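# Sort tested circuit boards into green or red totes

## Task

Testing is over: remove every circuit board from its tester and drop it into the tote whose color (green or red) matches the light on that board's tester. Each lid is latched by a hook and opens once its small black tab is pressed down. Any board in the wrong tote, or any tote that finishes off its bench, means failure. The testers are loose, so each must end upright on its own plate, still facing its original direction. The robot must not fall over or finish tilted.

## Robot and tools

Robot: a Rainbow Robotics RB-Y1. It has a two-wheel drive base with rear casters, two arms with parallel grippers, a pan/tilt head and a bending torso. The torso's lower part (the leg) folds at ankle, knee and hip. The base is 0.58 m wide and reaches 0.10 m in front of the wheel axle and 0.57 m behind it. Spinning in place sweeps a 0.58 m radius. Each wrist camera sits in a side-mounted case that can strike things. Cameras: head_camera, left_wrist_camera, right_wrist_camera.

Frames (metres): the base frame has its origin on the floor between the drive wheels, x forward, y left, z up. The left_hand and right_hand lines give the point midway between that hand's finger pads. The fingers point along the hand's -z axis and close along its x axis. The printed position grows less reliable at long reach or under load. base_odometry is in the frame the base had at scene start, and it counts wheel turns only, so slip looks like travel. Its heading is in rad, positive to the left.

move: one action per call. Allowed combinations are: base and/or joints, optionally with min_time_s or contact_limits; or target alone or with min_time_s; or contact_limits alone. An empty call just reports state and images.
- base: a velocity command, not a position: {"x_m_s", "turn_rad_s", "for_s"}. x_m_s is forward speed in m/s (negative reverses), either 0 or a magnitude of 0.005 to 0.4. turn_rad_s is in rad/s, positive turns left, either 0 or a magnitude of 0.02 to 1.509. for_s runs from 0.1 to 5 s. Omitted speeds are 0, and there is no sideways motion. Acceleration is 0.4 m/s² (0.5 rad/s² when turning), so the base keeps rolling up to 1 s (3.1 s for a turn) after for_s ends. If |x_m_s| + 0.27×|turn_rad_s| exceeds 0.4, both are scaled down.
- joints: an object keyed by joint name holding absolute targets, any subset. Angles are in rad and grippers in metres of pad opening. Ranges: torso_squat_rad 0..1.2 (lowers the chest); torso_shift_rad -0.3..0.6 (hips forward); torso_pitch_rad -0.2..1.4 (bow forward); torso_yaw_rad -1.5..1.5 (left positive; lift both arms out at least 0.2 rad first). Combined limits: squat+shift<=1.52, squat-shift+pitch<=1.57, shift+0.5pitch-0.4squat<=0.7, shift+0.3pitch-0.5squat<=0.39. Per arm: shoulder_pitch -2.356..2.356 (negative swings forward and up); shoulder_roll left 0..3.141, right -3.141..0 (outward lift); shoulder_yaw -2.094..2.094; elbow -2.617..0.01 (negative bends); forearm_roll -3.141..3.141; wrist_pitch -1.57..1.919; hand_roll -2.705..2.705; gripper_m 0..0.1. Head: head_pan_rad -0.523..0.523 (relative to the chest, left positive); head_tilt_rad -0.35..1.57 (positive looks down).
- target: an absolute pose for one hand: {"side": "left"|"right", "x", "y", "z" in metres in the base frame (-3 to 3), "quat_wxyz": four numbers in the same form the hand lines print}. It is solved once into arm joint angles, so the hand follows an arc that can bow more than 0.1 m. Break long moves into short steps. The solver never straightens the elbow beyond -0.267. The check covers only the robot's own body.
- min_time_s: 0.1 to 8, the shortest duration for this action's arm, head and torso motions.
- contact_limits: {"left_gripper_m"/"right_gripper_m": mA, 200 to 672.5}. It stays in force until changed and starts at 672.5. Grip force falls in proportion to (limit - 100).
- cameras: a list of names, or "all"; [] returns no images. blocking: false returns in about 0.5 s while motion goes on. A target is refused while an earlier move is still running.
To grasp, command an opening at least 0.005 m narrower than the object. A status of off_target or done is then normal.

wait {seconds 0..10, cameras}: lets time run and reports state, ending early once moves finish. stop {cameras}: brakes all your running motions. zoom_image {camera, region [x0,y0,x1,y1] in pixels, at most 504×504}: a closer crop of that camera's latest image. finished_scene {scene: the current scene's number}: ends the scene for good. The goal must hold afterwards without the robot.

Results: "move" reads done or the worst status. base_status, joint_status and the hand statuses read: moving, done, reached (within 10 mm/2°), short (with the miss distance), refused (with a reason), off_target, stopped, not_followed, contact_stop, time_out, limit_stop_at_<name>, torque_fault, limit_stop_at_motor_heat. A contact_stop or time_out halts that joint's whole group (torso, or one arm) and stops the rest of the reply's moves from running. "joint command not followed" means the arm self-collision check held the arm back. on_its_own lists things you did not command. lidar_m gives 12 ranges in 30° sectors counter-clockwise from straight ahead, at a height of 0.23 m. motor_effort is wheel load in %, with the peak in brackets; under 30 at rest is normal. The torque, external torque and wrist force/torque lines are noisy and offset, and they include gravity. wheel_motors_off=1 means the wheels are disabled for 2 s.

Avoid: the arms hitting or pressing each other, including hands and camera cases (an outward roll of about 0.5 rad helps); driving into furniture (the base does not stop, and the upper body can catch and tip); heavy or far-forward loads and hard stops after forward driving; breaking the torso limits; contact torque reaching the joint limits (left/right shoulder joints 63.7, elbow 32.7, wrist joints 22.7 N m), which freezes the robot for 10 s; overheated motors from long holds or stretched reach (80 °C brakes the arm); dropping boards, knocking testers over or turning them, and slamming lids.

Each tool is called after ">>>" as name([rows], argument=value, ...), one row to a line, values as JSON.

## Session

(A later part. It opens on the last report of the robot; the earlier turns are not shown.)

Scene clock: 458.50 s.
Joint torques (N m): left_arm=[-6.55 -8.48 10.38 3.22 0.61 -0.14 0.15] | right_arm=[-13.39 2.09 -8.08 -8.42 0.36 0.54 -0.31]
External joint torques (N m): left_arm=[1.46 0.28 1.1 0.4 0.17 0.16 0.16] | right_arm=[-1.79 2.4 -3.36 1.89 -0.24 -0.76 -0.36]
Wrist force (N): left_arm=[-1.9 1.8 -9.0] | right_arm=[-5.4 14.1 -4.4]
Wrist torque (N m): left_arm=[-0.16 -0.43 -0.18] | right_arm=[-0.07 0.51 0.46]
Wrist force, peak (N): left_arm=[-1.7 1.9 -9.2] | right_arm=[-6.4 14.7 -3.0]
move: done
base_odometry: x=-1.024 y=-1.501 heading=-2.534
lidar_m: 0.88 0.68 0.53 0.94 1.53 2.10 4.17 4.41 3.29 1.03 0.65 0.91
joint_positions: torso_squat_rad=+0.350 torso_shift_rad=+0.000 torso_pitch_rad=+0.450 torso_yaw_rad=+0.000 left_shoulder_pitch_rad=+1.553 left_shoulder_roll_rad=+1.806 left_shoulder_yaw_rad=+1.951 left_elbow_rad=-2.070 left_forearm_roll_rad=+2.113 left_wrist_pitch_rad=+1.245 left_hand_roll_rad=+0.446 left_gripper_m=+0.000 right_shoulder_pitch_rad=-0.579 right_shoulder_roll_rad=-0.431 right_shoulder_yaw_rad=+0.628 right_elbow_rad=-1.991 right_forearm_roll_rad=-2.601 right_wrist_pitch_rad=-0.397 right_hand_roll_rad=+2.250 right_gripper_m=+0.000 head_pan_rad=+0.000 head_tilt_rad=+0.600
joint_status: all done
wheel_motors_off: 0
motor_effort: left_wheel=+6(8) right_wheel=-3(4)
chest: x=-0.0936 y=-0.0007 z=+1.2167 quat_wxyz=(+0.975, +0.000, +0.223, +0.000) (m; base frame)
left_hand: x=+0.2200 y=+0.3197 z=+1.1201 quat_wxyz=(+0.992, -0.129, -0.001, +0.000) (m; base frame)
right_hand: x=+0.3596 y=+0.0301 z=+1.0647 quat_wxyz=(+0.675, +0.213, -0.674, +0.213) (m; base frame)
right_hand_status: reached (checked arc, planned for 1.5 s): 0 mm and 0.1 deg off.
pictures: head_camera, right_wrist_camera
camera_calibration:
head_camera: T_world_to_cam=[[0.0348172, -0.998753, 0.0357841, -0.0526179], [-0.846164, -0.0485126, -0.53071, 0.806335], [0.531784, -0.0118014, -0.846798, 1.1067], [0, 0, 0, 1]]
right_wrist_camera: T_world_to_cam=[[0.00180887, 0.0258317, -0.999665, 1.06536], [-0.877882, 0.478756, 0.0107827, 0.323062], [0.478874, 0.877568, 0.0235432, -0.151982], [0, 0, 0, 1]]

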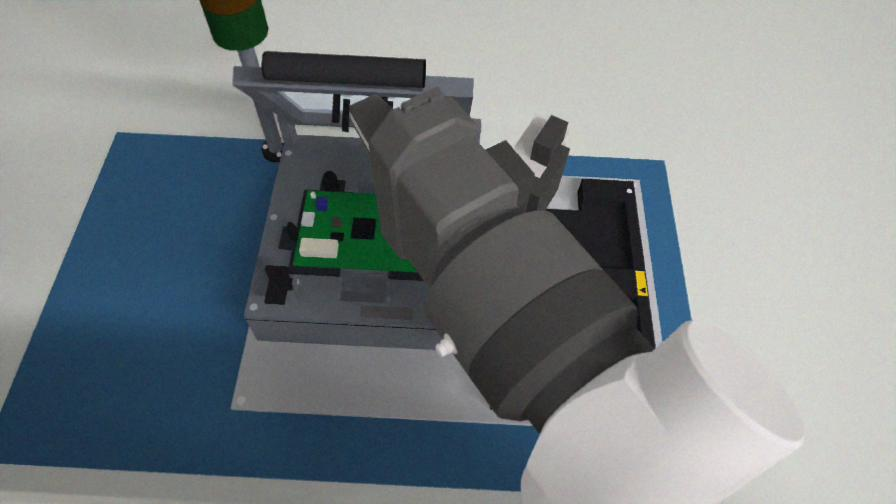

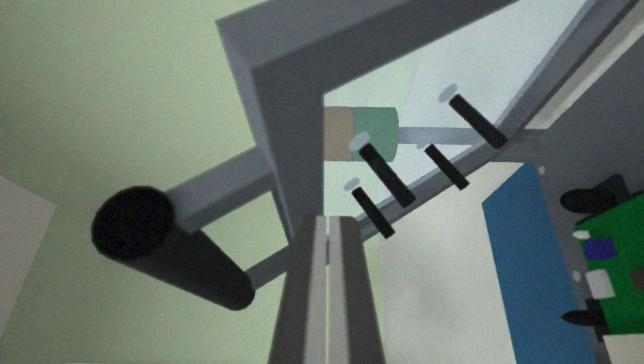

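Excellent, low force. Continue.

>>> move(target={"side":"right","x":0.382,"y":0.033,"z":1.075,"quat_wxyz":[0.6744,0.2126,-0.6744,0.2126]}, min_time_s=1.5, cameras=["right_wrist_camera"])

>>> move(target={"side":"right","x":0.402,"y":0.036,"z":1.08,"quat_wxyz":[0.6744,0.2126,-0.6744,0.2126]}, min_time_s=1.5, cameras=["head_camera","right_wrist_camera"])

Scene clock: 466.37 s.
Wrist force, peak (N): left_arm=[-2.0 1.7 -9.3] | right_arm=[-7.2 14.3 -4.0]
move: done
joint_status: all done
wheel_motors_off: 0
motor_effort: left_wheel=+6(8) right_wheel=-1(3)
right_hand_status: reached (checked arc, planned for 1.5 s): 1 mm and 0.1 deg off.
pictures: right_wrist_camera
camera_calibration:
right_wrist_camera: T_world_to_cam=[[0.00195017, 0.0268637, -0.999637, 1.07538], [-0.878004, 0.478524, 0.0111467, 0.340272], [0.47865, 0.877664, 0.0245196, -0.166598], [0, 0, 0, 1]]

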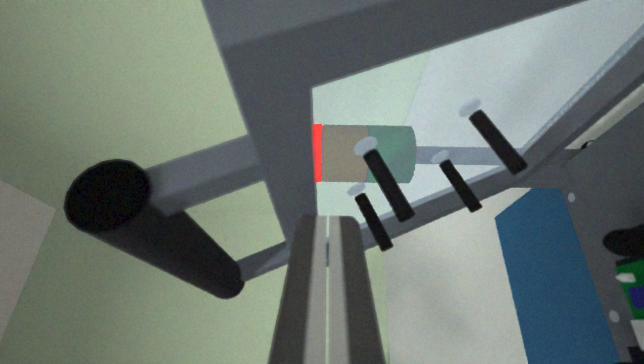

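Scene clock: 468.20 s.
Joint torques (N m): left_arm=[-6.49 -8.43 10.2 3.05 0.42 -0.17 0.14] | right_arm=[-15.4 -2.76 -8.29 -7.05 0.17 0.99 -0.3]
External joint torques (N m): left_arm=[1.52 0.33 0.92 0.23 -0.02 0.14 0.15] | right_arm=[-0.88 -1.57 -2.34 2.77 -0.45 -0.31 -0.36]
Wrist force (N): left_arm=[-1.9 1.5 -9.1] | right_arm=[-5.3 13.5 -3.4]
Wrist torque (N m): left_arm=[-0.13 -0.43 -0.17] | right_arm=[-0.06 0.52 0.48]
Wrist force, peak (N): left_arm=[-2.1 1.8 -9.2] | right_arm=[-5.6 15.0 -3.5]
move: done
base_odometry: x=-1.024 y=-1.501 heading=-2.534
lidar_m: 0.88 0.68 0.52 0.93 1.52 2.09 4.16 4.42 3.29 1.02 0.63 0.91
joint_positions: torso_squat_rad=+0.350 torso_shift_rad=+0.000 torso_pitch_rad=+0.450 torso_yaw_rad=+0.000 left_shoulder_pitch_rad=+1.553 left_shoulder_roll_rad=+1.806 left_shoulder_yaw_rad=+1.951 left_elbow_rad=-2.070 left_forearm_roll_rad=+2.113 left_wrist_pitch_rad=+1.245 left_hand_roll_rad=+0.446 left_gripper_m=+0.000 right_shoulder_pitch_rad=-0.737 right_shoulder_roll_rad=-0.444 right_shoulder_yaw_rad=+0.612 right_elbow_rad=-1.878 right_forearm_roll_rad=-2.698 right_wrist_pitch_rad=-0.407 right_hand_roll_rad=+2.239 right_gripper_m=+0.000 head_pan_rad=+0.000 head_tilt_rad=+0.600
joint_status: all done
wheel_motors_off: 0
motor_effort: left_wheel=+7(8) right_wheel=-1(3)
chest: x=-0.0936 y=-0.0007 z=+1.2167 quat_wxyz=(+0.975, +0.000, +0.223, +0.000) (m; base frame)
left_hand: x=+0.2200 y=+0.3197 z=+1.1201 quat_wxyz=(+0.992, -0.129, -0.001, +0.000) (m; base frame)
right_hand: x=+0.4016 y=+0.0364 z=+1.0800 quat_wxyz=(+0.674, +0.213, -0.674, +0.213) (m; base frame)
right_hand_status: reached (checked arc, planned for 1.5 s): 1 mm and 0.1 deg off.
pictures: head_camera, right_wrist_camera
camera_calibration:
head_camera: T_world_to_cam=[[0.0348174, -0.998753, 0.0357841, -0.0526178], [-0.846166, -0.0485126, -0.530707, 0.806331], [0.531781, -0.0118014, -0.8468, 1.1067], [0, 0, 0, 1]]
right_wrist_camera: T_world_to_cam=[[0.00200351, 0.0267562, -0.99964, 1.08027], [-0.877949, 0.478627, 0.0110512, 0.356475], [0.47875, 0.877611, 0.0244495, -0.178885], [0, 0, 0, 1]]

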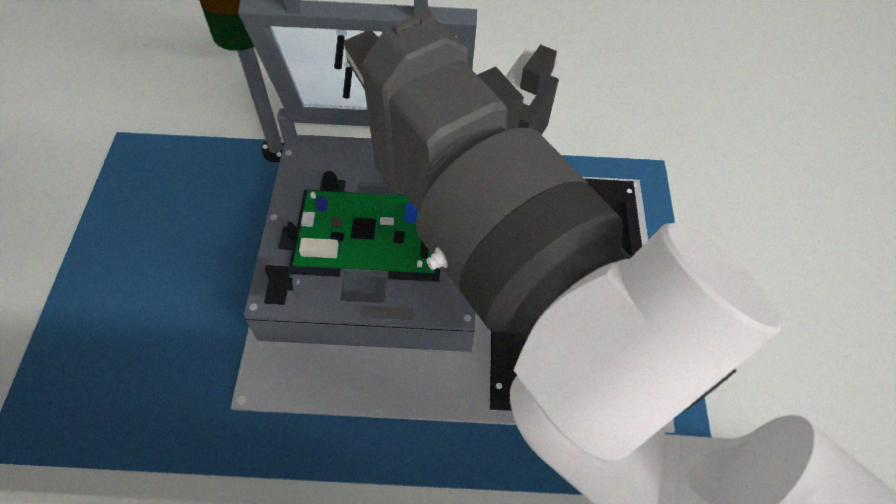

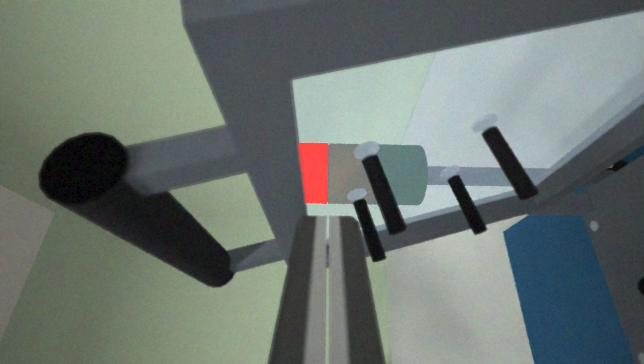

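>>> move(target={"side":"right","x":0.43,"y":0.04,"z":1.085,"quat_wxyz":[0.6744,0.2126,-0.6744,0.2126]}, min_time_s=1.8, cameras=["right_wrist_camera"])

>>> move(target={"side":"right","x":0.39,"y":0.012,"z":1.085,"quat_wxyz":[0.6744,0.2126,-0.6744,0.2126]}, min_time_s=1.5, cameras=["head_camera"])

>>> move(target={"side":"right","x":0.33,"y":-0.03,"z":1.1,"quat_wxyz":[0.6744,0.2126,-0.6744,0.2126]}, min_time_s=1.5, cameras=[])

>>> move(target={"side":"right","x":0.2,"y":-0.25,"z":1.1,"quat_wxyz":[0.6744,0.2126,-0.6744,0.2126]}, min_time_s=2, cameras=["head_camera"])

>>> move(target={"side":"right","x":0.22,"y":-0.36,"z":1.1,"quat_wxyz":[0.9999,0,0,-0.01]}, min_time_s=2.5, cameras=[])

Scene clock: 479.43 s.
Wrist force, peak (N): left_arm=[-1.9 1.5 -9.3] | right_arm=[-14.4 10.1 -3.0]
move: done
joint_status: all done
wheel_motors_off: 0
motor_effort: left_wheel=+7(8) right_wheel=-2(3)
right_hand_status: reached (checked arc, planned for 1.8 s): 2 mm and 0.2 deg off.
pictures: right_wrist_camera
camera_calibration:
right_wrist_camera: T_world_to_cam=[[0.0000238714, 0.024358, -0.999703, 1.08474], [-0.877157, 0.480061, 0.0116758, 0.378701], [0.480203, 0.876897, 0.0213772, -0.192483], [0, 0, 0, 1]]

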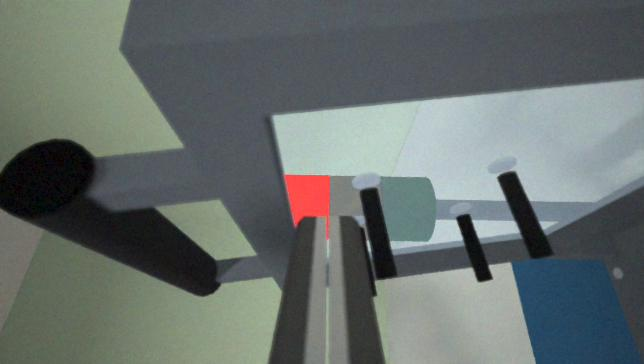

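Scene clock: 481.27 s.
Wrist force, peak (N): left_arm=[-1.7 1.8 -9.2] | right_arm=[-11.7 12.4 -9.2]
move: done
joint_status: all done
wheel_motors_off: 0
motor_effort: left_wheel=+7(7) right_wheel=-2(3)
right_hand_status: reached (checked arc, planned for 1.5 s): 1 mm and 0.1 deg off.
pictures: head_camera
camera_calibration:
head_camera: T_world_to_cam=[[0.0348037, -0.998752, 0.0358109, -0.0526414], [-0.846193, -0.0485147, -0.530664, 0.806302], [0.531739, -0.0118339, -0.846826, 1.10671], [0, 0, 0, 1]]

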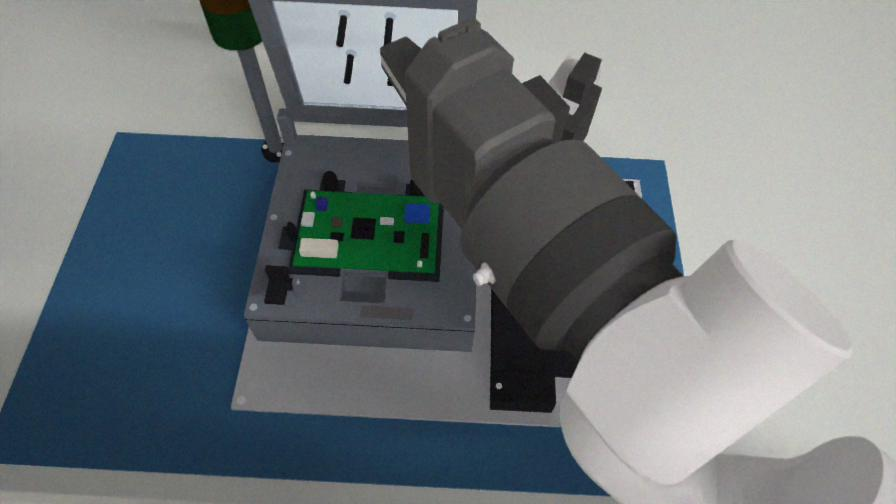

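Scene clock: 483.10 s.
Wrist force, peak (N): left_arm=[-1.9 2.0 -9.1] | right_arm=[-4.4 11.2 -7.1]
move: done
joint_status: all done
wheel_motors_off: 0
motor_effort: left_wheel=+6(8) right_wheel=+0(4)
right_hand_status: reached (checked arc, planned for 1.5 s): 0 mm and 0.0 deg off.
pictures: none

Scene clock: 485.43 s.
Wrist force, peak (N): left_arm=[-1.7 2.0 -9.2] | right_arm=[-4.4 11.0 -7.6]
move: done
joint_status: all done
wheel_motors_off: 0
motor_effort: left_wheel=+5(7) right_wheel=-2(3)
right_hand_status: reached (checked arc, planned for 2.0 s): 0 mm and 0.2 deg off.
pictures: head_camera
camera_calibration:
head_camera: T_world_to_cam=[[0.0348009, -0.998752, 0.035816, -0.0526469], [-0.8462, -0.0485149, -0.530652, 0.806296], [0.531727, -0.0118403, -0.846833, 1.10671], [0, 0, 0, 1]]

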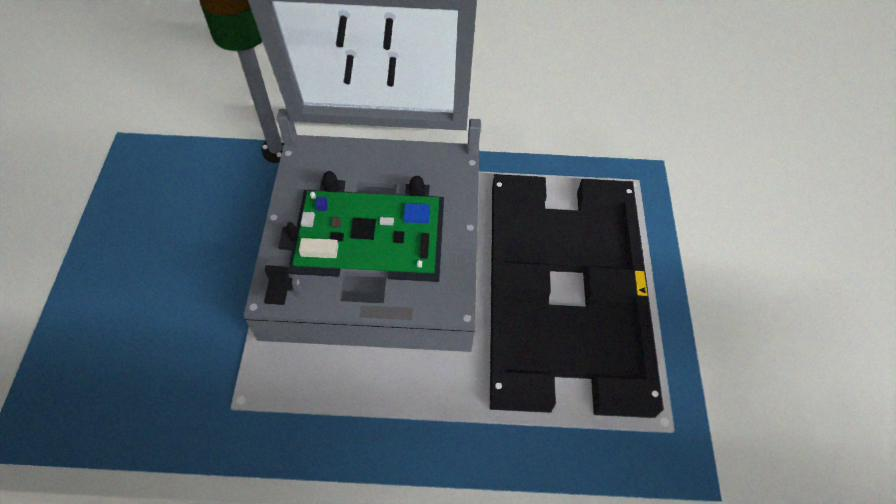

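Scene clock: 488.27 s.
Joint torques (N m): left_arm=[-6.79 -8.22 9.78 3.16 0.48 -0.2 0.15] | right_arm=[-7.62 11.65 -10.34 3.23 -0.02 -0.19 0.48]
External joint torques (N m): left_arm=[1.22 0.54 0.5 0.34 0.04 0.1 0.16] | right_arm=[1.25 -0.03 -0.7 0.48 -0.27 -0.17 0.48]
Wrist force (N): left_arm=[-1.9 1.5 -8.7] | right_arm=[2.1 10.8 -12.9]
Wrist torque (N m): left_arm=[-0.15 -0.44 -0.19] | right_arm=[-0.07 0.83 0.53]
Wrist force, peak (N): left_arm=[-1.9 1.8 -9.3] | right_arm=[1.7 11.2 -13.6]
move: done
base_odometry: x=-1.024 y=-1.501 heading=-2.534
lidar_m: 0.88 0.68 0.53 0.94 1.52 2.11 4.16 4.42 3.29 1.03 0.64 0.91
joint_positions: torso_squat_rad=+0.350 torso_shift_rad=+0.000 torso_pitch_rad=+0.450 torso_yaw_rad=+0.000 left_shoulder_pitch_rad=+1.553 left_shoulder_roll_rad=+1.806 left_shoulder_yaw_rad=+1.951 left_elbow_rad=-2.070 left_forearm_roll_rad=+2.113 left_wrist_pitch_rad=+1.245 left_hand_roll_rad=+0.446 left_gripper_m=+0.000 right_shoulder_pitch_rad=+1.707 right_shoulder_roll_rad=-1.845 right_shoulder_yaw_rad=-2.094 right_elbow_rad=-2.122 right_forearm_roll_rad=-1.845 right_wrist_pitch_rad=+1.333 right_hand_roll_rad=-0.617 right_gripper_m=+0.000 head_pan_rad=+0.000 head_tilt_rad=+0.600
joint_status: all done
wheel_motors_off: 0
motor_effort: left_wheel=+6(7) right_wheel=-2(4)
chest: x=-0.0935 y=-0.0007 z=+1.2167 quat_wxyz=(+0.975, +0.000, +0.223, +0.000) (m; base frame)
left_hand: x=+0.2201 y=+0.3198 z=+1.1200 quat_wxyz=(+0.992, -0.129, -0.001, +0.000) (m; base frame)
right_hand: x=+0.2201 y=-0.3600 z=+1.1001 quat_wxyz=(+1.000, +0.000, +0.000, -0.010) (m; base frame)
right_hand_status: reached (checked arc, planned for 2.5 s): 0 mm and 0.0 deg off.
pictures: none

>>> move(joints={"right_gripper_m":0.082,"torso_yaw_rad":0.3}, cameras=[])

>>> move(target={"side":"right","x":0.27,"y":-0.1,"z":1.1,"quat_wxyz":[1,0,0,0]}, min_time_s=2.5, cameras=["head_camera"])

Scene clock: 505.37 s.
Wrist force, peak (N): left_arm=[-1.4 1.4 -9.4] | right_arm=[2.3 11.2 -13.4]
move: done
joint_status: all done
wheel_motors_off: 0
motor_effort: left_wheel=+4(6) right_wheel=-4(5)
pictures: none

Scene clock: 508.20 s.
Joint torques (N m): left_arm=[-6.46 -8.59 9.49 4 0.35 -0.16 0.13] | right_arm=[-15.8 3.38 -7.73 1.1 0.34 0.07 -0.25]
External joint torques (N m): left_arm=[1.14 0.88 0.73 0.14 0.13 0.07 0.13] | right_arm=[0.05 -1.21 1.95 -0.41 0.13 0.07 -0.25]
Wrist force (N): left_arm=[-2.1 1.3 -8.9] | right_arm=[2.2 10.8 -13.2]
Wrist torque (N m): left_arm=[-0.18 -0.44 -0.18] | right_arm=[-0.09 0.86 0.52]
Wrist force, peak (N): left_arm=[-1.9 0.7 -9.5] | right_arm=[2.6 10.7 -13.4]
move: done
base_odometry: x=-1.024 y=-1.501 heading=-2.534
lidar_m: 0.88 0.67 0.52 0.94 1.52 2.11 4.17 4.43 3.29 1.03 0.64 0.91
joint_positions: torso_squat_rad=+0.350 torso_shift_rad=+0.000 torso_pitch_rad=+0.450 torso_yaw_rad=+0.300 left_shoulder_pitch_rad=+1.553 left_shoulder_roll_rad=+1.806 left_shoulder_yaw_rad=+1.951 left_elbow_rad=-2.070 left_forearm_roll_rad=+2.113 left_wrist_pitch_rad=+1.245 left_hand_roll_rad=+0.446 left_gripper_m=+0.000 right_shoulder_pitch_rad=+1.317 right_shoulder_roll_rad=-2.432 right_shoulder_yaw_rad=-2.052 right_elbow_rad=-2.188 right_forearm_roll_rad=-1.766 right_wrist_pitch_rad=+1.713 right_hand_roll_rad=-1.562 right_gripper_m=+0.082 head_pan_rad=+0.000 head_tilt_rad=+0.600
joint_status: all done
wheel_motors_off: 0
motor_effort: left_wheel=+6(6) right_wheel=-4(5)
chest: x=-0.0935 y=-0.0007 z=+1.2167 quat_wxyz=(+0.964, +0.034, +0.220, +0.146) (m; base frame)
left_hand: x=+0.1218 y=+0.4014 z=+1.1676 quat_wxyz=(+0.989, -0.063, -0.018, +0.134) (m; base frame)
right_hand: x=+0.2700 y=-0.1001 z=+1.1002 quat_wxyz=(+1.000, +0.001, -0.001, +0.000) (m; base frame)
right_hand_status: reached (checked arc, planned for 2.5 s): 0 mm and 0.1 deg off.
pictures: head_camera
camera_calibration:
head_camera: T_world_to_cam=[[0.300003, -0.949475, -0.0921661, 0.127905], [-0.81182, -0.203378, -0.547344, 0.829752], [0.500945, 0.239027, -0.831817, 1.0857], [0, 0, 0, 1]]

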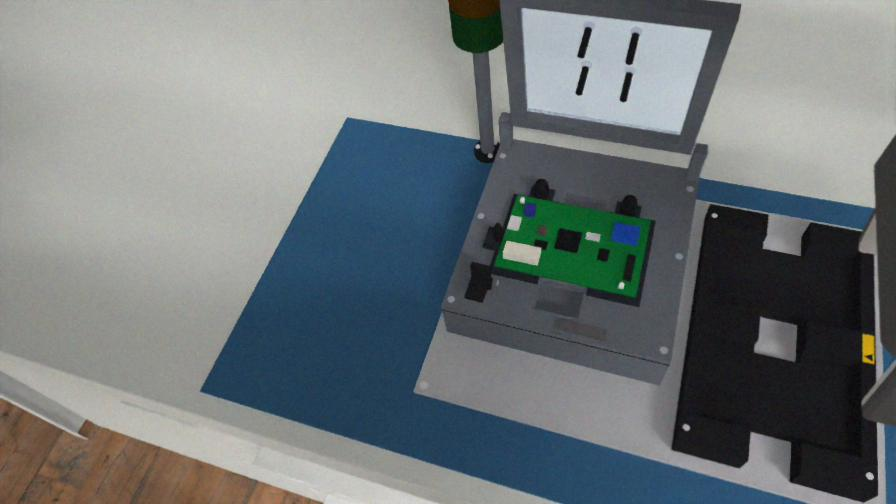

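>>> move(joints={"torso_yaw_rad":0.5}, cameras=[])

>>> move(target={"side":"right","x":0.3,"y":0.0,"z":1.1,"quat_wxyz":[1,0,0,0]}, min_time_s=2.5, cameras=[])

>>> move(target={"side":"right","x":0.37,"y":0.054,"z":1.08,"quat_wxyz":[1,0,0,0]}, min_time_s=2, cameras=["head_camera","right_wrist_camera"])

Scene clock: 514.47 s.
Wrist force, peak (N): left_arm=[-2.0 0.7 -9.6] | right_arm=[2.2 10.9 -13.4]
move: done
joint_status: all done
wheel_motors_off: 0
motor_effort: left_wheel=+5(5) right_wheel=-3(6)
pictures: none

Scene clock: 517.30 s.
Wrist force, peak (N): left_arm=[-2.3 0.4 -9.4] | right_arm=[2.1 10.7 -13.6]
move: done
joint_status: all done
wheel_motors_off: 0
motor_effort: left_wheel=+4(6) right_wheel=-4(5)
right_hand_status: reached (checked arc, planned for 2.5 s): 0 mm and 0.1 deg off.
pictures: none

Scene clock: 519.63 s.
Joint torques (N m): left_arm=[-6.38 -8.68 8.92 4.76 0.22 -0.1 0.15] | right_arm=[-22.36 1.98 -8.59 0.62 0.14 -0.24 0.25]
External joint torques (N m): left_arm=[0.91 0.91 0.52 0.19 0.16 0.12 0.16] | right_arm=[0.66 -1.03 1.83 0.88 -0.08 -0.24 0.25]
Wrist force (N): left_arm=[-2.2 0.5 -8.9] | right_arm=[2.0 10.9 -13.1]
Wrist torque (N m): left_arm=[-0.09 -0.45 -0.18] | right_arm=[-0.08 0.82 0.52]
Wrist force, peak (N): left_arm=[-2.0 0.5 -9.5] | right_arm=[2.1 11.0 -13.7]
move: done
base_odometry: x=-1.024 y=-1.501 heading=-2.534
lidar_m: 0.88 0.67 0.54 0.93 1.52 2.10 4.16 4.42 3.28 1.03 0.64 0.90
joint_positions: torso_squat_rad=+0.350 torso_shift_rad=+0.000 torso_pitch_rad=+0.450 torso_yaw_rad=+0.500 left_shoulder_pitch_rad=+1.553 left_shoulder_roll_rad=+1.806 left_shoulder_yaw_rad=+1.951 left_elbow_rad=-2.070 left_forearm_roll_rad=+2.113 left_wrist_pitch_rad=+1.245 left_hand_roll_rad=+0.446 left_gripper_m=+0.000 right_shoulder_pitch_rad=+1.255 right_shoulder_roll_rad=-2.802 right_shoulder_yaw_rad=-1.934 right_elbow_rad=-1.569 right_forearm_roll_rad=-1.581 right_wrist_pitch_rad=+1.796 right_hand_roll_rad=-1.471 right_gripper_m=+0.082 head_pan_rad=+0.000 head_tilt_rad=+0.600
joint_status: all done
wheel_motors_off: 0
motor_effort: left_wheel=+4(6) right_wheel=-2(6)
chest: x=-0.0935 y=-0.0007 z=+1.2167 quat_wxyz=(+0.944, +0.056, +0.216, +0.241) (m; base frame)
left_hand: x=+0.0459 y=+0.4361 z=+1.2043 quat_wxyz=(+0.975, -0.019, -0.030, +0.221) (m; base frame)
right_hand: x=+0.3699 y=+0.0538 z=+1.0801 quat_wxyz=(+1.000, +0.001, -0.001, +0.000) (m; base frame)
right_hand_status: reached (checked arc, planned for 2.0 s): 0 mm and 0.1 deg off.
pictures: head_camera, right_wrist_camera
camera_calibration:
head_camera: T_world_to_cam=[[0.464319, -0.868916, -0.171445, 0.239783], [-0.766482, -0.297245, -0.569343, 0.860672], [0.443749, 0.395766, -0.804025, 1.04666], [0, 0, 0, 1]]
right_wrist_camera: T_world_to_cam=[[-0.99962, 0.0208744, -0.0179923, 0.390517], [0.0106817, 0.895324, 0.445288, -0.499894], [0.025404, 0.444926, -0.895207, 1.00531], [0, 0, 0, 1]]

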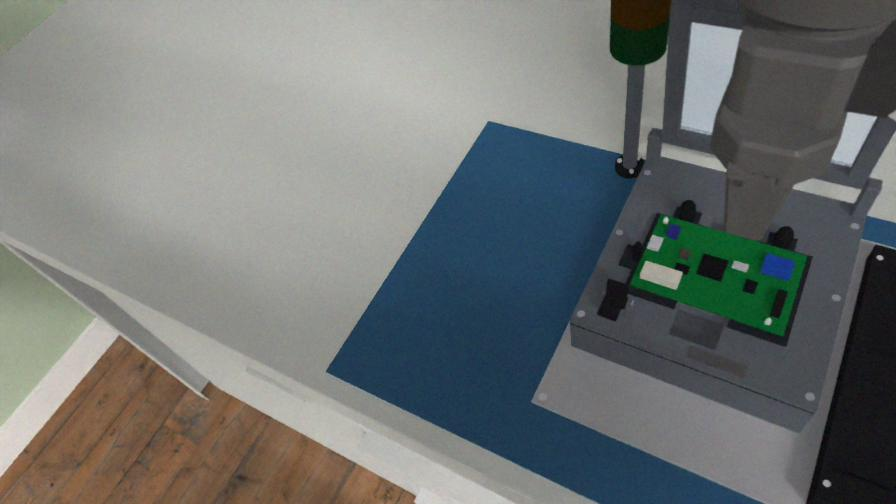

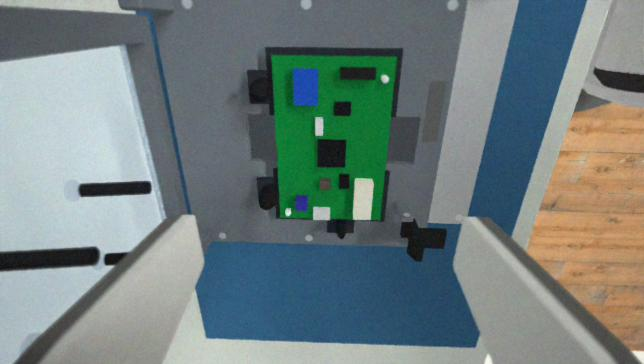

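>>> move(target={"side":"right","x":0.367,"y":0.06,"z":1.0,"quat_wxyz":[1,0,0,0]}, min_time_s=2, cameras=["head_camera","right_wrist_camera"])

>>> zoom_image(camera="right_wrist_camera", region=[120, 20, 560, 364])

Scene clock: 530.93 s.
Joint torques (N m): left_arm=[-6.21 -8.52 9.18 4.58 0.24 -0.07 0.15] | right_arm=[-12.11 11.12 -3.02 5.13 3.25 1.58 -0.29]
External joint torques (N m): left_arm=[1.09 1.04 0.78 0 0.18 0.15 0.15] | right_arm=[10.98 7.42 7.67 6.13 3.03 1.59 -0.29]
Wrist force (N): left_arm=[-2.4 0.3 -8.9] | right_arm=[-15.6 21.2 7.2]
Wrist torque (N m): left_arm=[-0.07 -0.47 -0.19] | right_arm=[-0.43 -0.47 0.91]
Wrist force, peak (N): left_arm=[-2.1 0.2 -9.5] | right_arm=[-23.6 -2.4 79.9]
move: done
base_odometry: x=-1.024 y=-1.501 heading=-2.534
lidar_m: 0.88 0.67 0.53 0.95 1.53 2.10 4.17 4.42 3.29 1.03 0.64 0.91
joint_positions: torso_squat_rad=+0.350 torso_shift_rad=-0.001 torso_pitch_rad=+0.448 torso_yaw_rad=+0.500 left_shoulder_pitch_rad=+1.553 left_shoulder_roll_rad=+1.806 left_shoulder_yaw_rad=+1.951 left_elbow_rad=-2.070 left_forearm_roll_rad=+2.113 left_wrist_pitch_rad=+1.245 left_hand_roll_rad=+0.446 left_gripper_m=+0.000 right_shoulder_pitch_rad=+1.398 right_shoulder_roll_rad=-2.820 right_shoulder_yaw_rad=-1.867 right_elbow_rad=-1.592 right_forearm_roll_rad=-1.469 right_wrist_pitch_rad=+1.638 right_hand_roll_rad=-1.479 right_gripper_m=+0.082 head_pan_rad=+0.000 head_tilt_rad=+0.600
joint_status: all done
wheel_motors_off: 0
motor_effort: left_wheel=+11(13) right_wheel=-1(6)
chest: x=-0.0943 y=-0.0006 z=+1.2169 quat_wxyz=(+0.945, +0.055, +0.215, +0.241) (m; base frame)
left_hand: x=+0.0451 y=+0.4362 z=+1.2046 quat_wxyz=(+0.975, -0.019, -0.031, +0.221) (m; base frame)
right_hand: x=+0.3660 y=+0.0618 z=+1.0024 quat_wxyz=(+1.000, +0.002, -0.001, +0.002) (m; base frame)
right_hand_status: reached (checked arc, planned for 2.0 s): 3 mm and 0.4 deg off.
pictures: head_camera, right_wrist_camera
camera_calibration:
head_camera: T_world_to_cam=[[0.464694, -0.868856, -0.170728, 0.239421], [-0.765621, -0.297394, -0.570422, 0.861557], [0.444842, 0.395785, -0.803412, 1.04647], [0, 0, 0, 1]]
right_wrist_camera: T_world_to_cam=[[-0.999665, 0.0168185, -0.0196867, 0.387018], [0.00622329, 0.894099, 0.447826, -0.473234], [0.0251336, 0.447553, -0.893904, 0.930917], [0, 0, 0, 1]]

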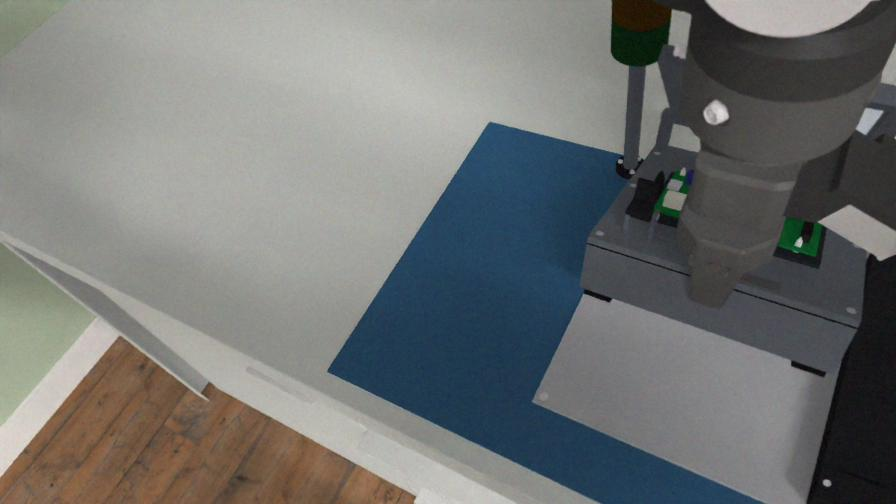

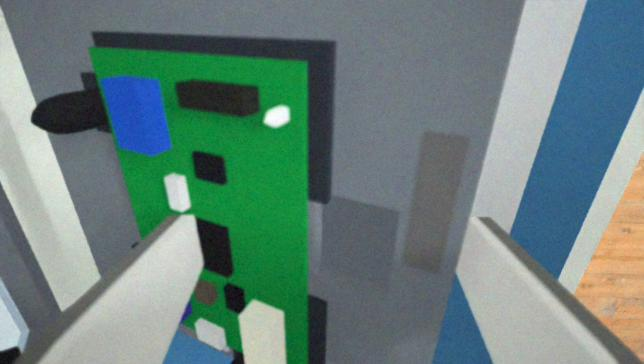

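Scaled by 1.145 from the camera's 644x364 image, which has a finer 1265x715 frame.

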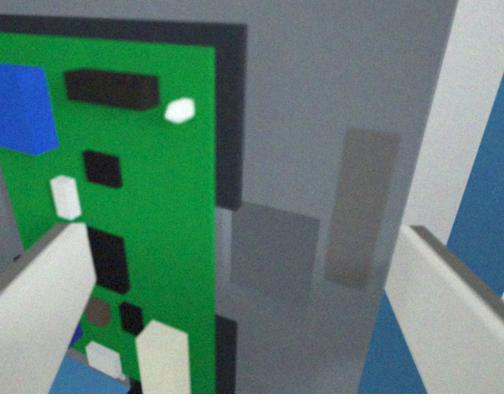

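>>> move(target={"side":"right","x":0.366,"y":0.058,"z":1.03,"quat_wxyz":[1,0,0,0]}, min_time_s=2.5, cameras=["head_camera","right_wrist_camera"])

>>> move(target={"side":"right","x":0.366,"y":0.056,"z":1.08,"quat_wxyz":[1,0,0,0]}, min_time_s=2, cameras=["head_camera","right_wrist_camera"])

Scene clock: 541.43 s.
Wrist force, peak (N): left_arm=[-2.3 0.5 -9.4] | right_arm=[3.3 13.7 -32.6]
move: done
joint_status: all done
wheel_motors_off: 0
motor_effort: left_wheel=+7(12) right_wheel=-2(4)
right_hand_status: reached (checked arc, planned for 2.5 s): 2 mm and 0.3 deg off.
pictures: head_camera, right_wrist_camera
camera_calibration:
head_camera: T_world_to_cam=[[0.464238, -0.868913, -0.171676, 0.239933], [-0.766764, -0.29725, -0.56896, 0.860339], [0.443346, 0.395767, -0.804247, 1.04674], [0, 0, 0, 1]]
right_wrist_camera: T_world_to_cam=[[-0.99972, 0.0197434, -0.0130126, 0.380746], [0.0119545, 0.896809, 0.442256, -0.477373], [0.0204015, 0.441977, -0.896794, 0.960383], [0, 0, 0, 1]]

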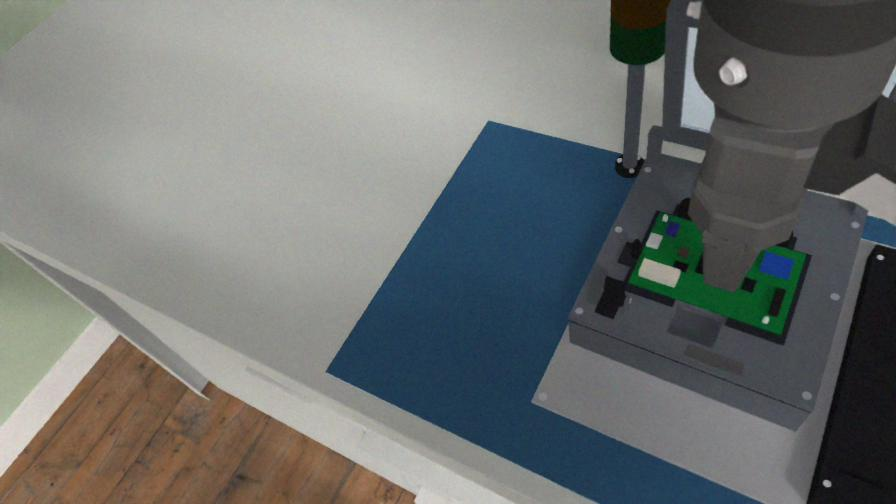

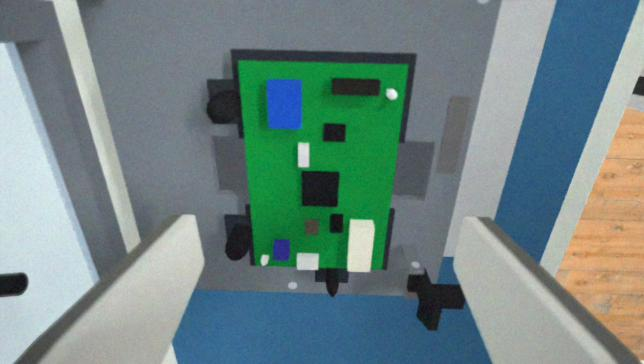

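Scene clock: 543.77 s.
Joint torques (N m): left_arm=[-6.43 -8.79 9.01 4.51 0.27 -0.2 0.14] | right_arm=[-32.54 6.39 -16.84 0.86 1.3 0.44 -0.41]
External joint torques (N m): left_arm=[0.86 0.81 0.62 -0.07 0.21 0.01 0.14] | right_arm=[-9.54 3.4 -6.4 1.14 1.1 0.43 -0.41]
Wrist force (N): left_arm=[-2.1 0.7 -9.1] | right_arm=[0.3 11.7 -35.8]
Wrist torque (N m): left_arm=[-0.12 -0.46 -0.19] | right_arm=[0.16 2.15 0.58]
Wrist force, peak (N): left_arm=[-2.1 0.4 -9.4] | right_arm=[-1.6 12.4 -37.5]
move: done
base_odometry: x=-1.024 y=-1.501 heading=-2.534
lidar_m: 0.88 0.68 0.52 0.94 1.52 2.11 4.16 4.42 3.29 1.03 0.63 0.91
joint_positions: torso_squat_rad=+0.350 torso_shift_rad=+0.000 torso_pitch_rad=+0.450 torso_yaw_rad=+0.500 left_shoulder_pitch_rad=+1.553 left_shoulder_roll_rad=+1.806 left_shoulder_yaw_rad=+1.951 left_elbow_rad=-2.070 left_forearm_roll_rad=+2.113 left_wrist_pitch_rad=+1.245 left_hand_roll_rad=+0.446 left_gripper_m=+0.000 right_shoulder_pitch_rad=+1.257 right_shoulder_roll_rad=-2.809 right_shoulder_yaw_rad=-1.933 right_elbow_rad=-1.579 right_forearm_roll_rad=-1.583 right_wrist_pitch_rad=+1.798 right_hand_roll_rad=-1.486 right_gripper_m=+0.082 head_pan_rad=+0.000 head_tilt_rad=+0.600
joint_status: all done
wheel_motors_off: 0
motor_effort: left_wheel=+8(9) right_wheel=-3(4)
chest: x=-0.0932 y=-0.0007 z=+1.2166 quat_wxyz=(+0.944, +0.056, +0.216, +0.241) (m; base frame)
left_hand: x=+0.0462 y=+0.4361 z=+1.2041 quat_wxyz=(+0.975, -0.018, -0.030, +0.221) (m; base frame)
right_hand: x=+0.3654 y=+0.0557 z=+1.0784 quat_wxyz=(+1.000, -0.001, +0.001, +0.000) (m; base frame)
right_hand_status: reached (checked arc, planned for 2.0 s): 2 mm and 0.2 deg off.
pictures: head_camera, right_wrist_camera
camera_calibration:
head_camera: T_world_to_cam=[[0.464211, -0.868919, -0.171722, 0.239965], [-0.766829, -0.297245, -0.568875, 0.860254], [0.443263, 0.395759, -0.804297, 1.04676], [0, 0, 0, 1]]
right_wrist_camera: T_world_to_cam=[[-0.999709, 0.019414, -0.0143475, 0.382176], [0.011085, 0.897153, 0.441581, -0.496998], [0.0214448, 0.441293, -0.897107, 1.00674], [0, 0, 0, 1]]

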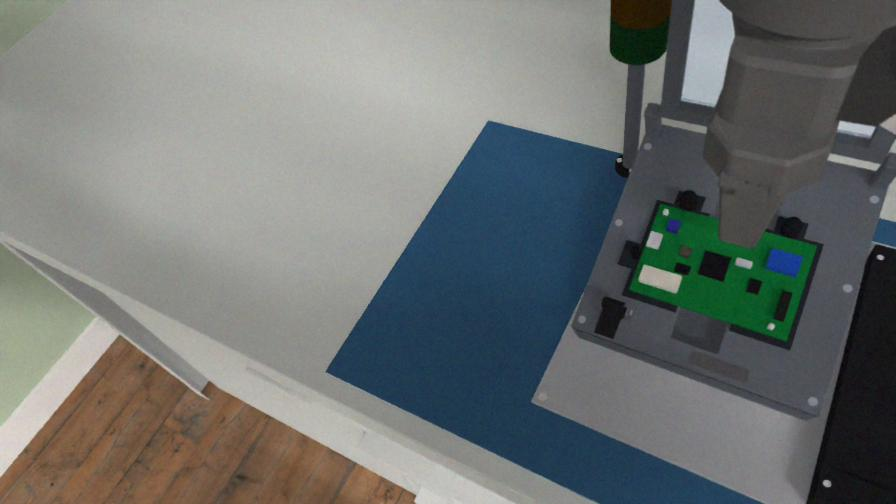

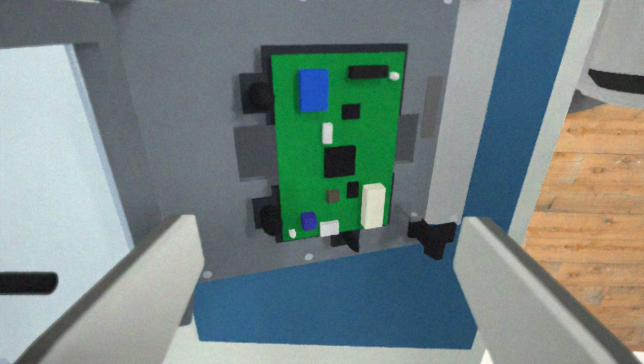

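>>> move(target={"side":"right","x":0.366,"y":0.056,"z":1.05,"quat_wxyz":[1,0,0,0]}, min_time_s=2, cameras=["head_camera"])

>>> zoom_image(camera="head_camera", region=[560, 0, 896, 300])

Scene clock: 554.63 s.
Joint torques (N m): left_arm=[-6.51 -8.8 8.93 4.57 0.26 -0.07 0.16] | right_arm=[-19.31 5.49 -8.89 -0.98 0.36 -0.37 -0.38]
External joint torques (N m): left_arm=[0.78 0.79 0.53 -0.01 0.2 0.14 0.16] | right_arm=[3.64 2.21 1.71 -0.47 0.14 -0.37 -0.38]
Wrist force (N): left_arm=[-2.2 0.2 -9.1] | right_arm=[2.2 10.7 -13.2]
Wrist torque (N m): left_arm=[-0.06 -0.45 -0.18] | right_arm=[-0.08 0.83 0.53]
Wrist force, peak (N): left_arm=[-2.2 0.2 -9.5] | right_arm=[0.5 12.2 -37.1]
move: done
base_odometry: x=-1.024 y=-1.501 heading=-2.534
lidar_m: 0.88 0.67 0.53 0.94 1.51 2.10 4.16 4.41 3.29 1.03 0.64 0.91
joint_positions: torso_squat_rad=+0.350 torso_shift_rad=+0.000 torso_pitch_rad=+0.450 torso_yaw_rad=+0.500 left_shoulder_pitch_rad=+1.553 left_shoulder_roll_rad=+1.806 left_shoulder_yaw_rad=+1.951 left_elbow_rad=-2.070 left_forearm_roll_rad=+2.113 left_wrist_pitch_rad=+1.245 left_hand_roll_rad=+0.446 left_gripper_m=+0.000 right_shoulder_pitch_rad=+1.312 right_shoulder_roll_rad=-2.802 right_shoulder_yaw_rad=-1.911 right_elbow_rad=-1.601 right_forearm_roll_rad=-1.542 right_wrist_pitch_rad=+1.739 right_hand_roll_rad=-1.488 right_gripper_m=+0.082 head_pan_rad=+0.000 head_tilt_rad=+0.600
joint_status: all done
wheel_motors_off: 0
motor_effort: left_wheel=+6(9) right_wheel=-3(4)
chest: x=-0.0935 y=-0.0007 z=+1.2167 quat_wxyz=(+0.944, +0.056, +0.216, +0.241) (m; base frame)
left_hand: x=+0.0460 y=+0.4361 z=+1.2042 quat_wxyz=(+0.975, -0.019, -0.030, +0.221) (m; base frame)
right_hand: x=+0.3658 y=+0.0563 z=+1.0507 quat_wxyz=(+1.000, +0.000, -0.001, +0.000) (m; base frame)
right_hand_status: reached (checked arc, planned for 2.0 s): 1 mm and 0.1 deg off.
pictures: head_camera
camera_calibration:
head_camera: T_world_to_cam=[[0.464302, -0.868921, -0.171463, 0.239797], [-0.766515, -0.297243, -0.569299, 0.860625], [0.44371, 0.395756, -0.804052, 1.04668], [0, 0, 0, 1]]

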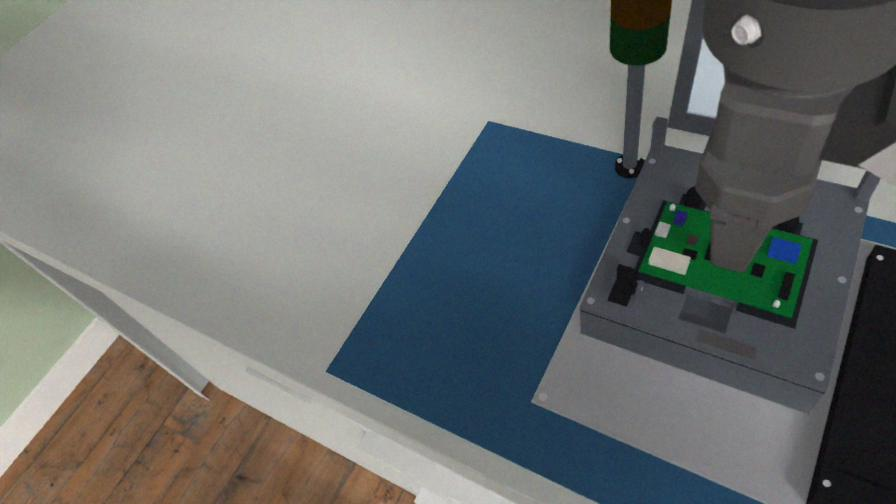

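Scaled by 1.500 from the camera's 896x504 image, which has a finer 1280x720 frame.

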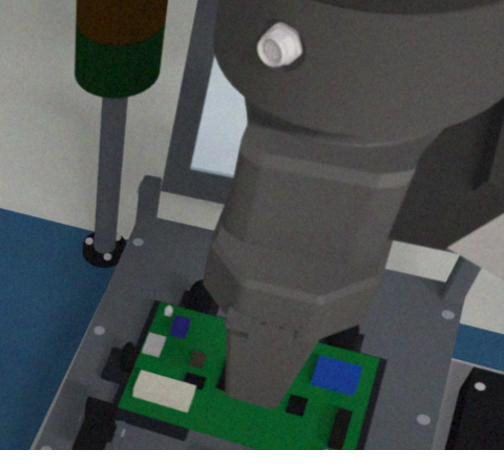

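>>> move(target={"side":"right","x":0.32,"y":0.056,"z":1.055,"quat_wxyz":[1,0,0,0]}, min_time_s=2, cameras=["head_camera"])

>>> move(target={"side":"right","x":0.28,"y":0.04,"z":1.1,"quat_wxyz":[1,0,0,0]}, min_time_s=2, cameras=["head_camera","right_wrist_camera"])

Scene clock: 562.77 s.
Wrist force, peak (N): left_arm=[-2.2 0.4 -9.5] | right_arm=[2.3 11.0 -13.7]
move: done
joint_status: all done
wheel_motors_off: 0
motor_effort: left_wheel=+6(8) right_wheel=-3(5)
right_hand_status: reached (checked arc, planned for 2.0 s): 0 mm and 0.0 deg off.
pictures: head_camera
camera_calibration:
head_camera: T_world_to_cam=[[0.464302, -0.868921, -0.171463, 0.239797], [-0.766515, -0.297243, -0.569299, 0.860625], [0.44371, 0.395756, -0.804052, 1.04668], [0, 0, 0, 1]]

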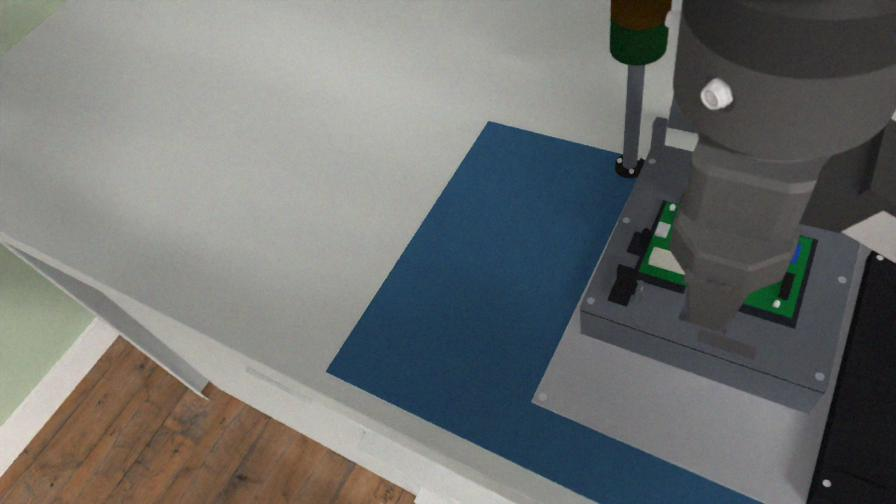

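Scene clock: 565.10 s.
Joint torques (N m): left_arm=[-6.47 -8.89 8.98 4.57 0.26 -0.17 0.12] | right_arm=[-19.59 4.85 -10.94 0.27 -0.32 0.19 -0.32]
External joint torques (N m): left_arm=[0.82 0.69 0.58 0 0.2 0.04 0.13] | right_arm=[0.32 2.34 -0.78 -0.53 -0.51 0.18 -0.32]
Wrist force (N): left_arm=[-2.3 0.5 -8.9] | right_arm=[2.1 10.5 -13.3]
Wrist torque (N m): left_arm=[-0.09 -0.46 -0.19] | right_arm=[-0.03 0.82 0.52]
Wrist force, peak (N): left_arm=[-2.3 0.3 -9.3] | right_arm=[2.3 10.8 -13.7]
move: done
base_odometry: x=-1.024 y=-1.501 heading=-2.534
lidar_m: 0.87 0.67 0.54 0.94 1.52 2.11 4.16 4.42 3.27 1.03 0.64 0.91
joint_positions: torso_squat_rad=+0.350 torso_shift_rad=+0.000 torso_pitch_rad=+0.450 torso_yaw_rad=+0.500 left_shoulder_pitch_rad=+1.553 left_shoulder_roll_rad=+1.806 left_shoulder_yaw_rad=+1.951 left_elbow_rad=-2.070 left_forearm_roll_rad=+2.113 left_wrist_pitch_rad=+1.245 left_hand_roll_rad=+0.446 left_gripper_m=+0.000 right_shoulder_pitch_rad=+1.241 right_shoulder_roll_rad=-2.751 right_shoulder_yaw_rad=-1.992 right_elbow_rad=-1.955 right_forearm_roll_rad=-1.712 right_wrist_pitch_rad=+1.834 right_hand_roll_rad=-1.828 right_gripper_m=+0.082 head_pan_rad=+0.000 head_tilt_rad=+0.600
joint_status: all done
wheel_motors_off: 0
motor_effort: left_wheel=+7(7) right_wheel=-4(4)
chest: x=-0.0935 y=-0.0007 z=+1.2167 quat_wxyz=(+0.944, +0.056, +0.216, +0.241) (m; base frame)
left_hand: x=+0.0460 y=+0.4361 z=+1.2042 quat_wxyz=(+0.975, -0.019, -0.030, +0.221) (m; base frame)
right_hand: x=+0.2802 y=+0.0400 z=+1.0996 quat_wxyz=(+1.000, +0.000, +0.000, +0.001) (m; base frame)
right_hand_status: reached (checked arc, planned for 2.0 s): 0 mm and 0.1 deg off.
pictures: head_camera, right_wrist_camera
camera_calibration:
head_camera: T_world_to_cam=[[0.464302, -0.868921, -0.171463, 0.239797], [-0.766515, -0.297243, -0.569299, 0.860625], [0.44371, 0.395756, -0.804052, 1.04668], [0, 0, 0, 1]]
right_wrist_camera: T_world_to_cam=[[-0.999676, 0.0191584, -0.0167795, 0.300217], [0.00973863, 0.896355, 0.443231, -0.492767], [0.023532, 0.442924, -0.896251, 1.03287], [0, 0, 0, 1]]

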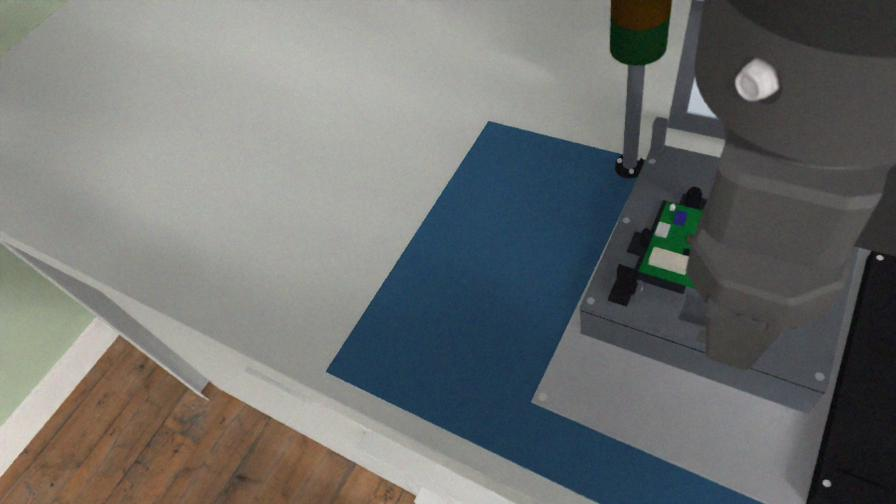

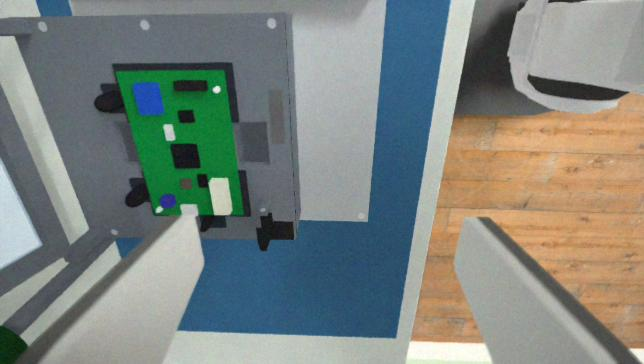

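>>> move(target={"side":"right","x":0.25,"y":-0.1,"z":1.1,"quat_wxyz":[1,0,0,0]}, min_time_s=2, cameras=[])

>>> move(joints={"torso_yaw_rad":0.2}, cameras=[])

>>> move(target={"side":"right","x":0.22,"y":-0.32,"z":1.1,"quat_wxyz":[1,0,0,0]}, min_time_s=2, cameras=[])

>>> move(joints={"torso_yaw_rad":0.0}, cameras=["head_camera"])

Scene clock: 588.43 s.
Wrist force, peak (N): left_arm=[-2.4 0.4 -9.3] | right_arm=[2.6 11.0 -13.6]
move: done
joint_status: all done
wheel_motors_off: 0
motor_effort: left_wheel=+6(7) right_wheel=-2(4)
right_hand_status: reached (checked arc, planned for 2.0 s): 0 mm and 0.0 deg off.
pictures: none

Scene clock: 589.73 s.
Wrist force, peak (N): left_arm=[-2.4 0.9 -9.5] | right_arm=[2.2 12.1 -13.3]
move: done
joint_status: all done
wheel_motors_off: 0
motor_effort: left_wheel=+4(7) right_wheel=-2(5)
pictures: none

Scene clock: 592.07 s.
Wrist force, peak (N): left_arm=[-2.1 1.3 -9.3] | right_arm=[2.2 12.0 -13.5]
move: done
joint_status: all done
wheel_motors_off: 0
motor_effort: left_wheel=+4(6) right_wheel=-2(4)
right_hand_status: reached (checked arc, planned for 2.0 s): 0 mm and 0.1 deg off.
pictures: none

Scene clock: 593.20 s.
Joint torques (N m): left_arm=[-7.13 -8.11 9.88 2.86 0.65 -0.22 0.1] | right_arm=[-2.67 7.46 -7.3 3.49 0.37 -0.01 0.16]
External joint torques (N m): left_arm=[0.88 0.66 0.6 0.05 0.2 0.08 0.11] | right_arm=[1.9 0.55 1.29 -0.02 -0.02 -0.11 0.16]
Wrist force (N): left_arm=[-1.8 1.8 -9.1] | right_arm=[1.9 11.4 -12.8]
Wrist torque (N m): left_arm=[-0.19 -0.44 -0.18] | right_arm=[-0.11 0.82 0.52]
Wrist force, peak (N): left_arm=[-1.8 1.7 -9.2] | right_arm=[2.7 11.4 -13.3]
move: done
base_odometry: x=-1.024 y=-1.501 heading=-2.534
lidar_m: 0.88 0.67 0.53 0.94 1.53 2.11 4.16 4.42 3.29 1.03 0.64 0.92
joint_positions: torso_squat_rad=+0.350 torso_shift_rad=+0.000 torso_pitch_rad=+0.450 torso_yaw_rad=+0.000 left_shoulder_pitch_rad=+1.553 left_shoulder_roll_rad=+1.806 left_shoulder_yaw_rad=+1.951 left_elbow_rad=-2.070 left_forearm_roll_rad=+2.113 left_wrist_pitch_rad=+1.245 left_hand_roll_rad=+0.446 left_gripper_m=+0.000 right_shoulder_pitch_rad=+1.460 right_shoulder_roll_rad=-1.608 right_shoulder_yaw_rad=-1.928 right_elbow_rad=-2.330 right_forearm_roll_rad=-1.871 right_wrist_pitch_rad=+1.422 right_hand_roll_rad=-0.776 right_gripper_m=+0.082 head_pan_rad=+0.000 head_tilt_rad=+0.600
joint_status: all done
wheel_motors_off: 0
motor_effort: left_wheel=+5(5) right_wheel=-3(4)
chest: x=-0.0935 y=-0.0007 z=+1.2167 quat_wxyz=(+0.975, +0.000, +0.223, +0.000) (m; base frame)
left_hand: x=+0.2201 y=+0.3198 z=+1.1200 quat_wxyz=(+0.992, -0.129, -0.001, +0.000) (m; base frame)
right_hand: x=+0.1571 y=-0.3797 z=+1.1307 quat_wxyz=(+0.995, -0.044, -0.001, -0.090) (m; base frame)
pictures: head_camera
camera_calibration:
head_camera: T_world_to_cam=[[0.0347144, -0.998753, 0.0358681, -0.0527097], [-0.846265, -0.0484679, -0.530552, 0.806204], [0.53163, -0.0119361, -0.846893, 1.10674], [0, 0, 0, 1]]

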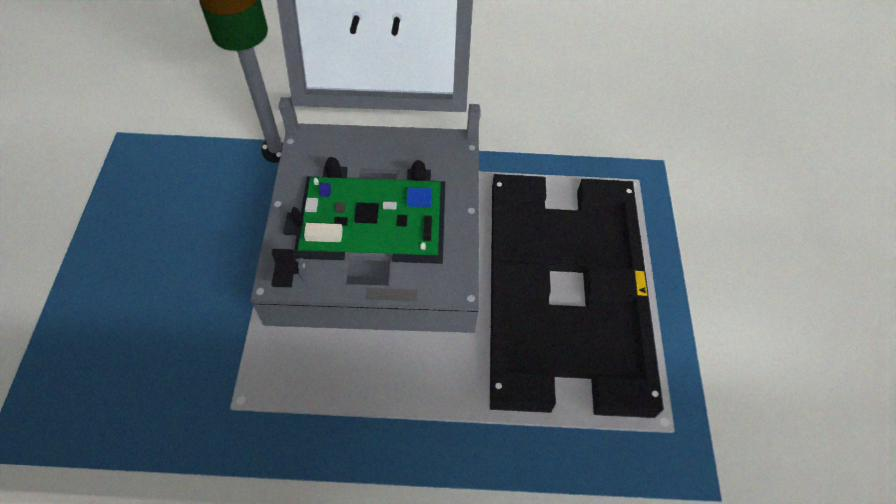

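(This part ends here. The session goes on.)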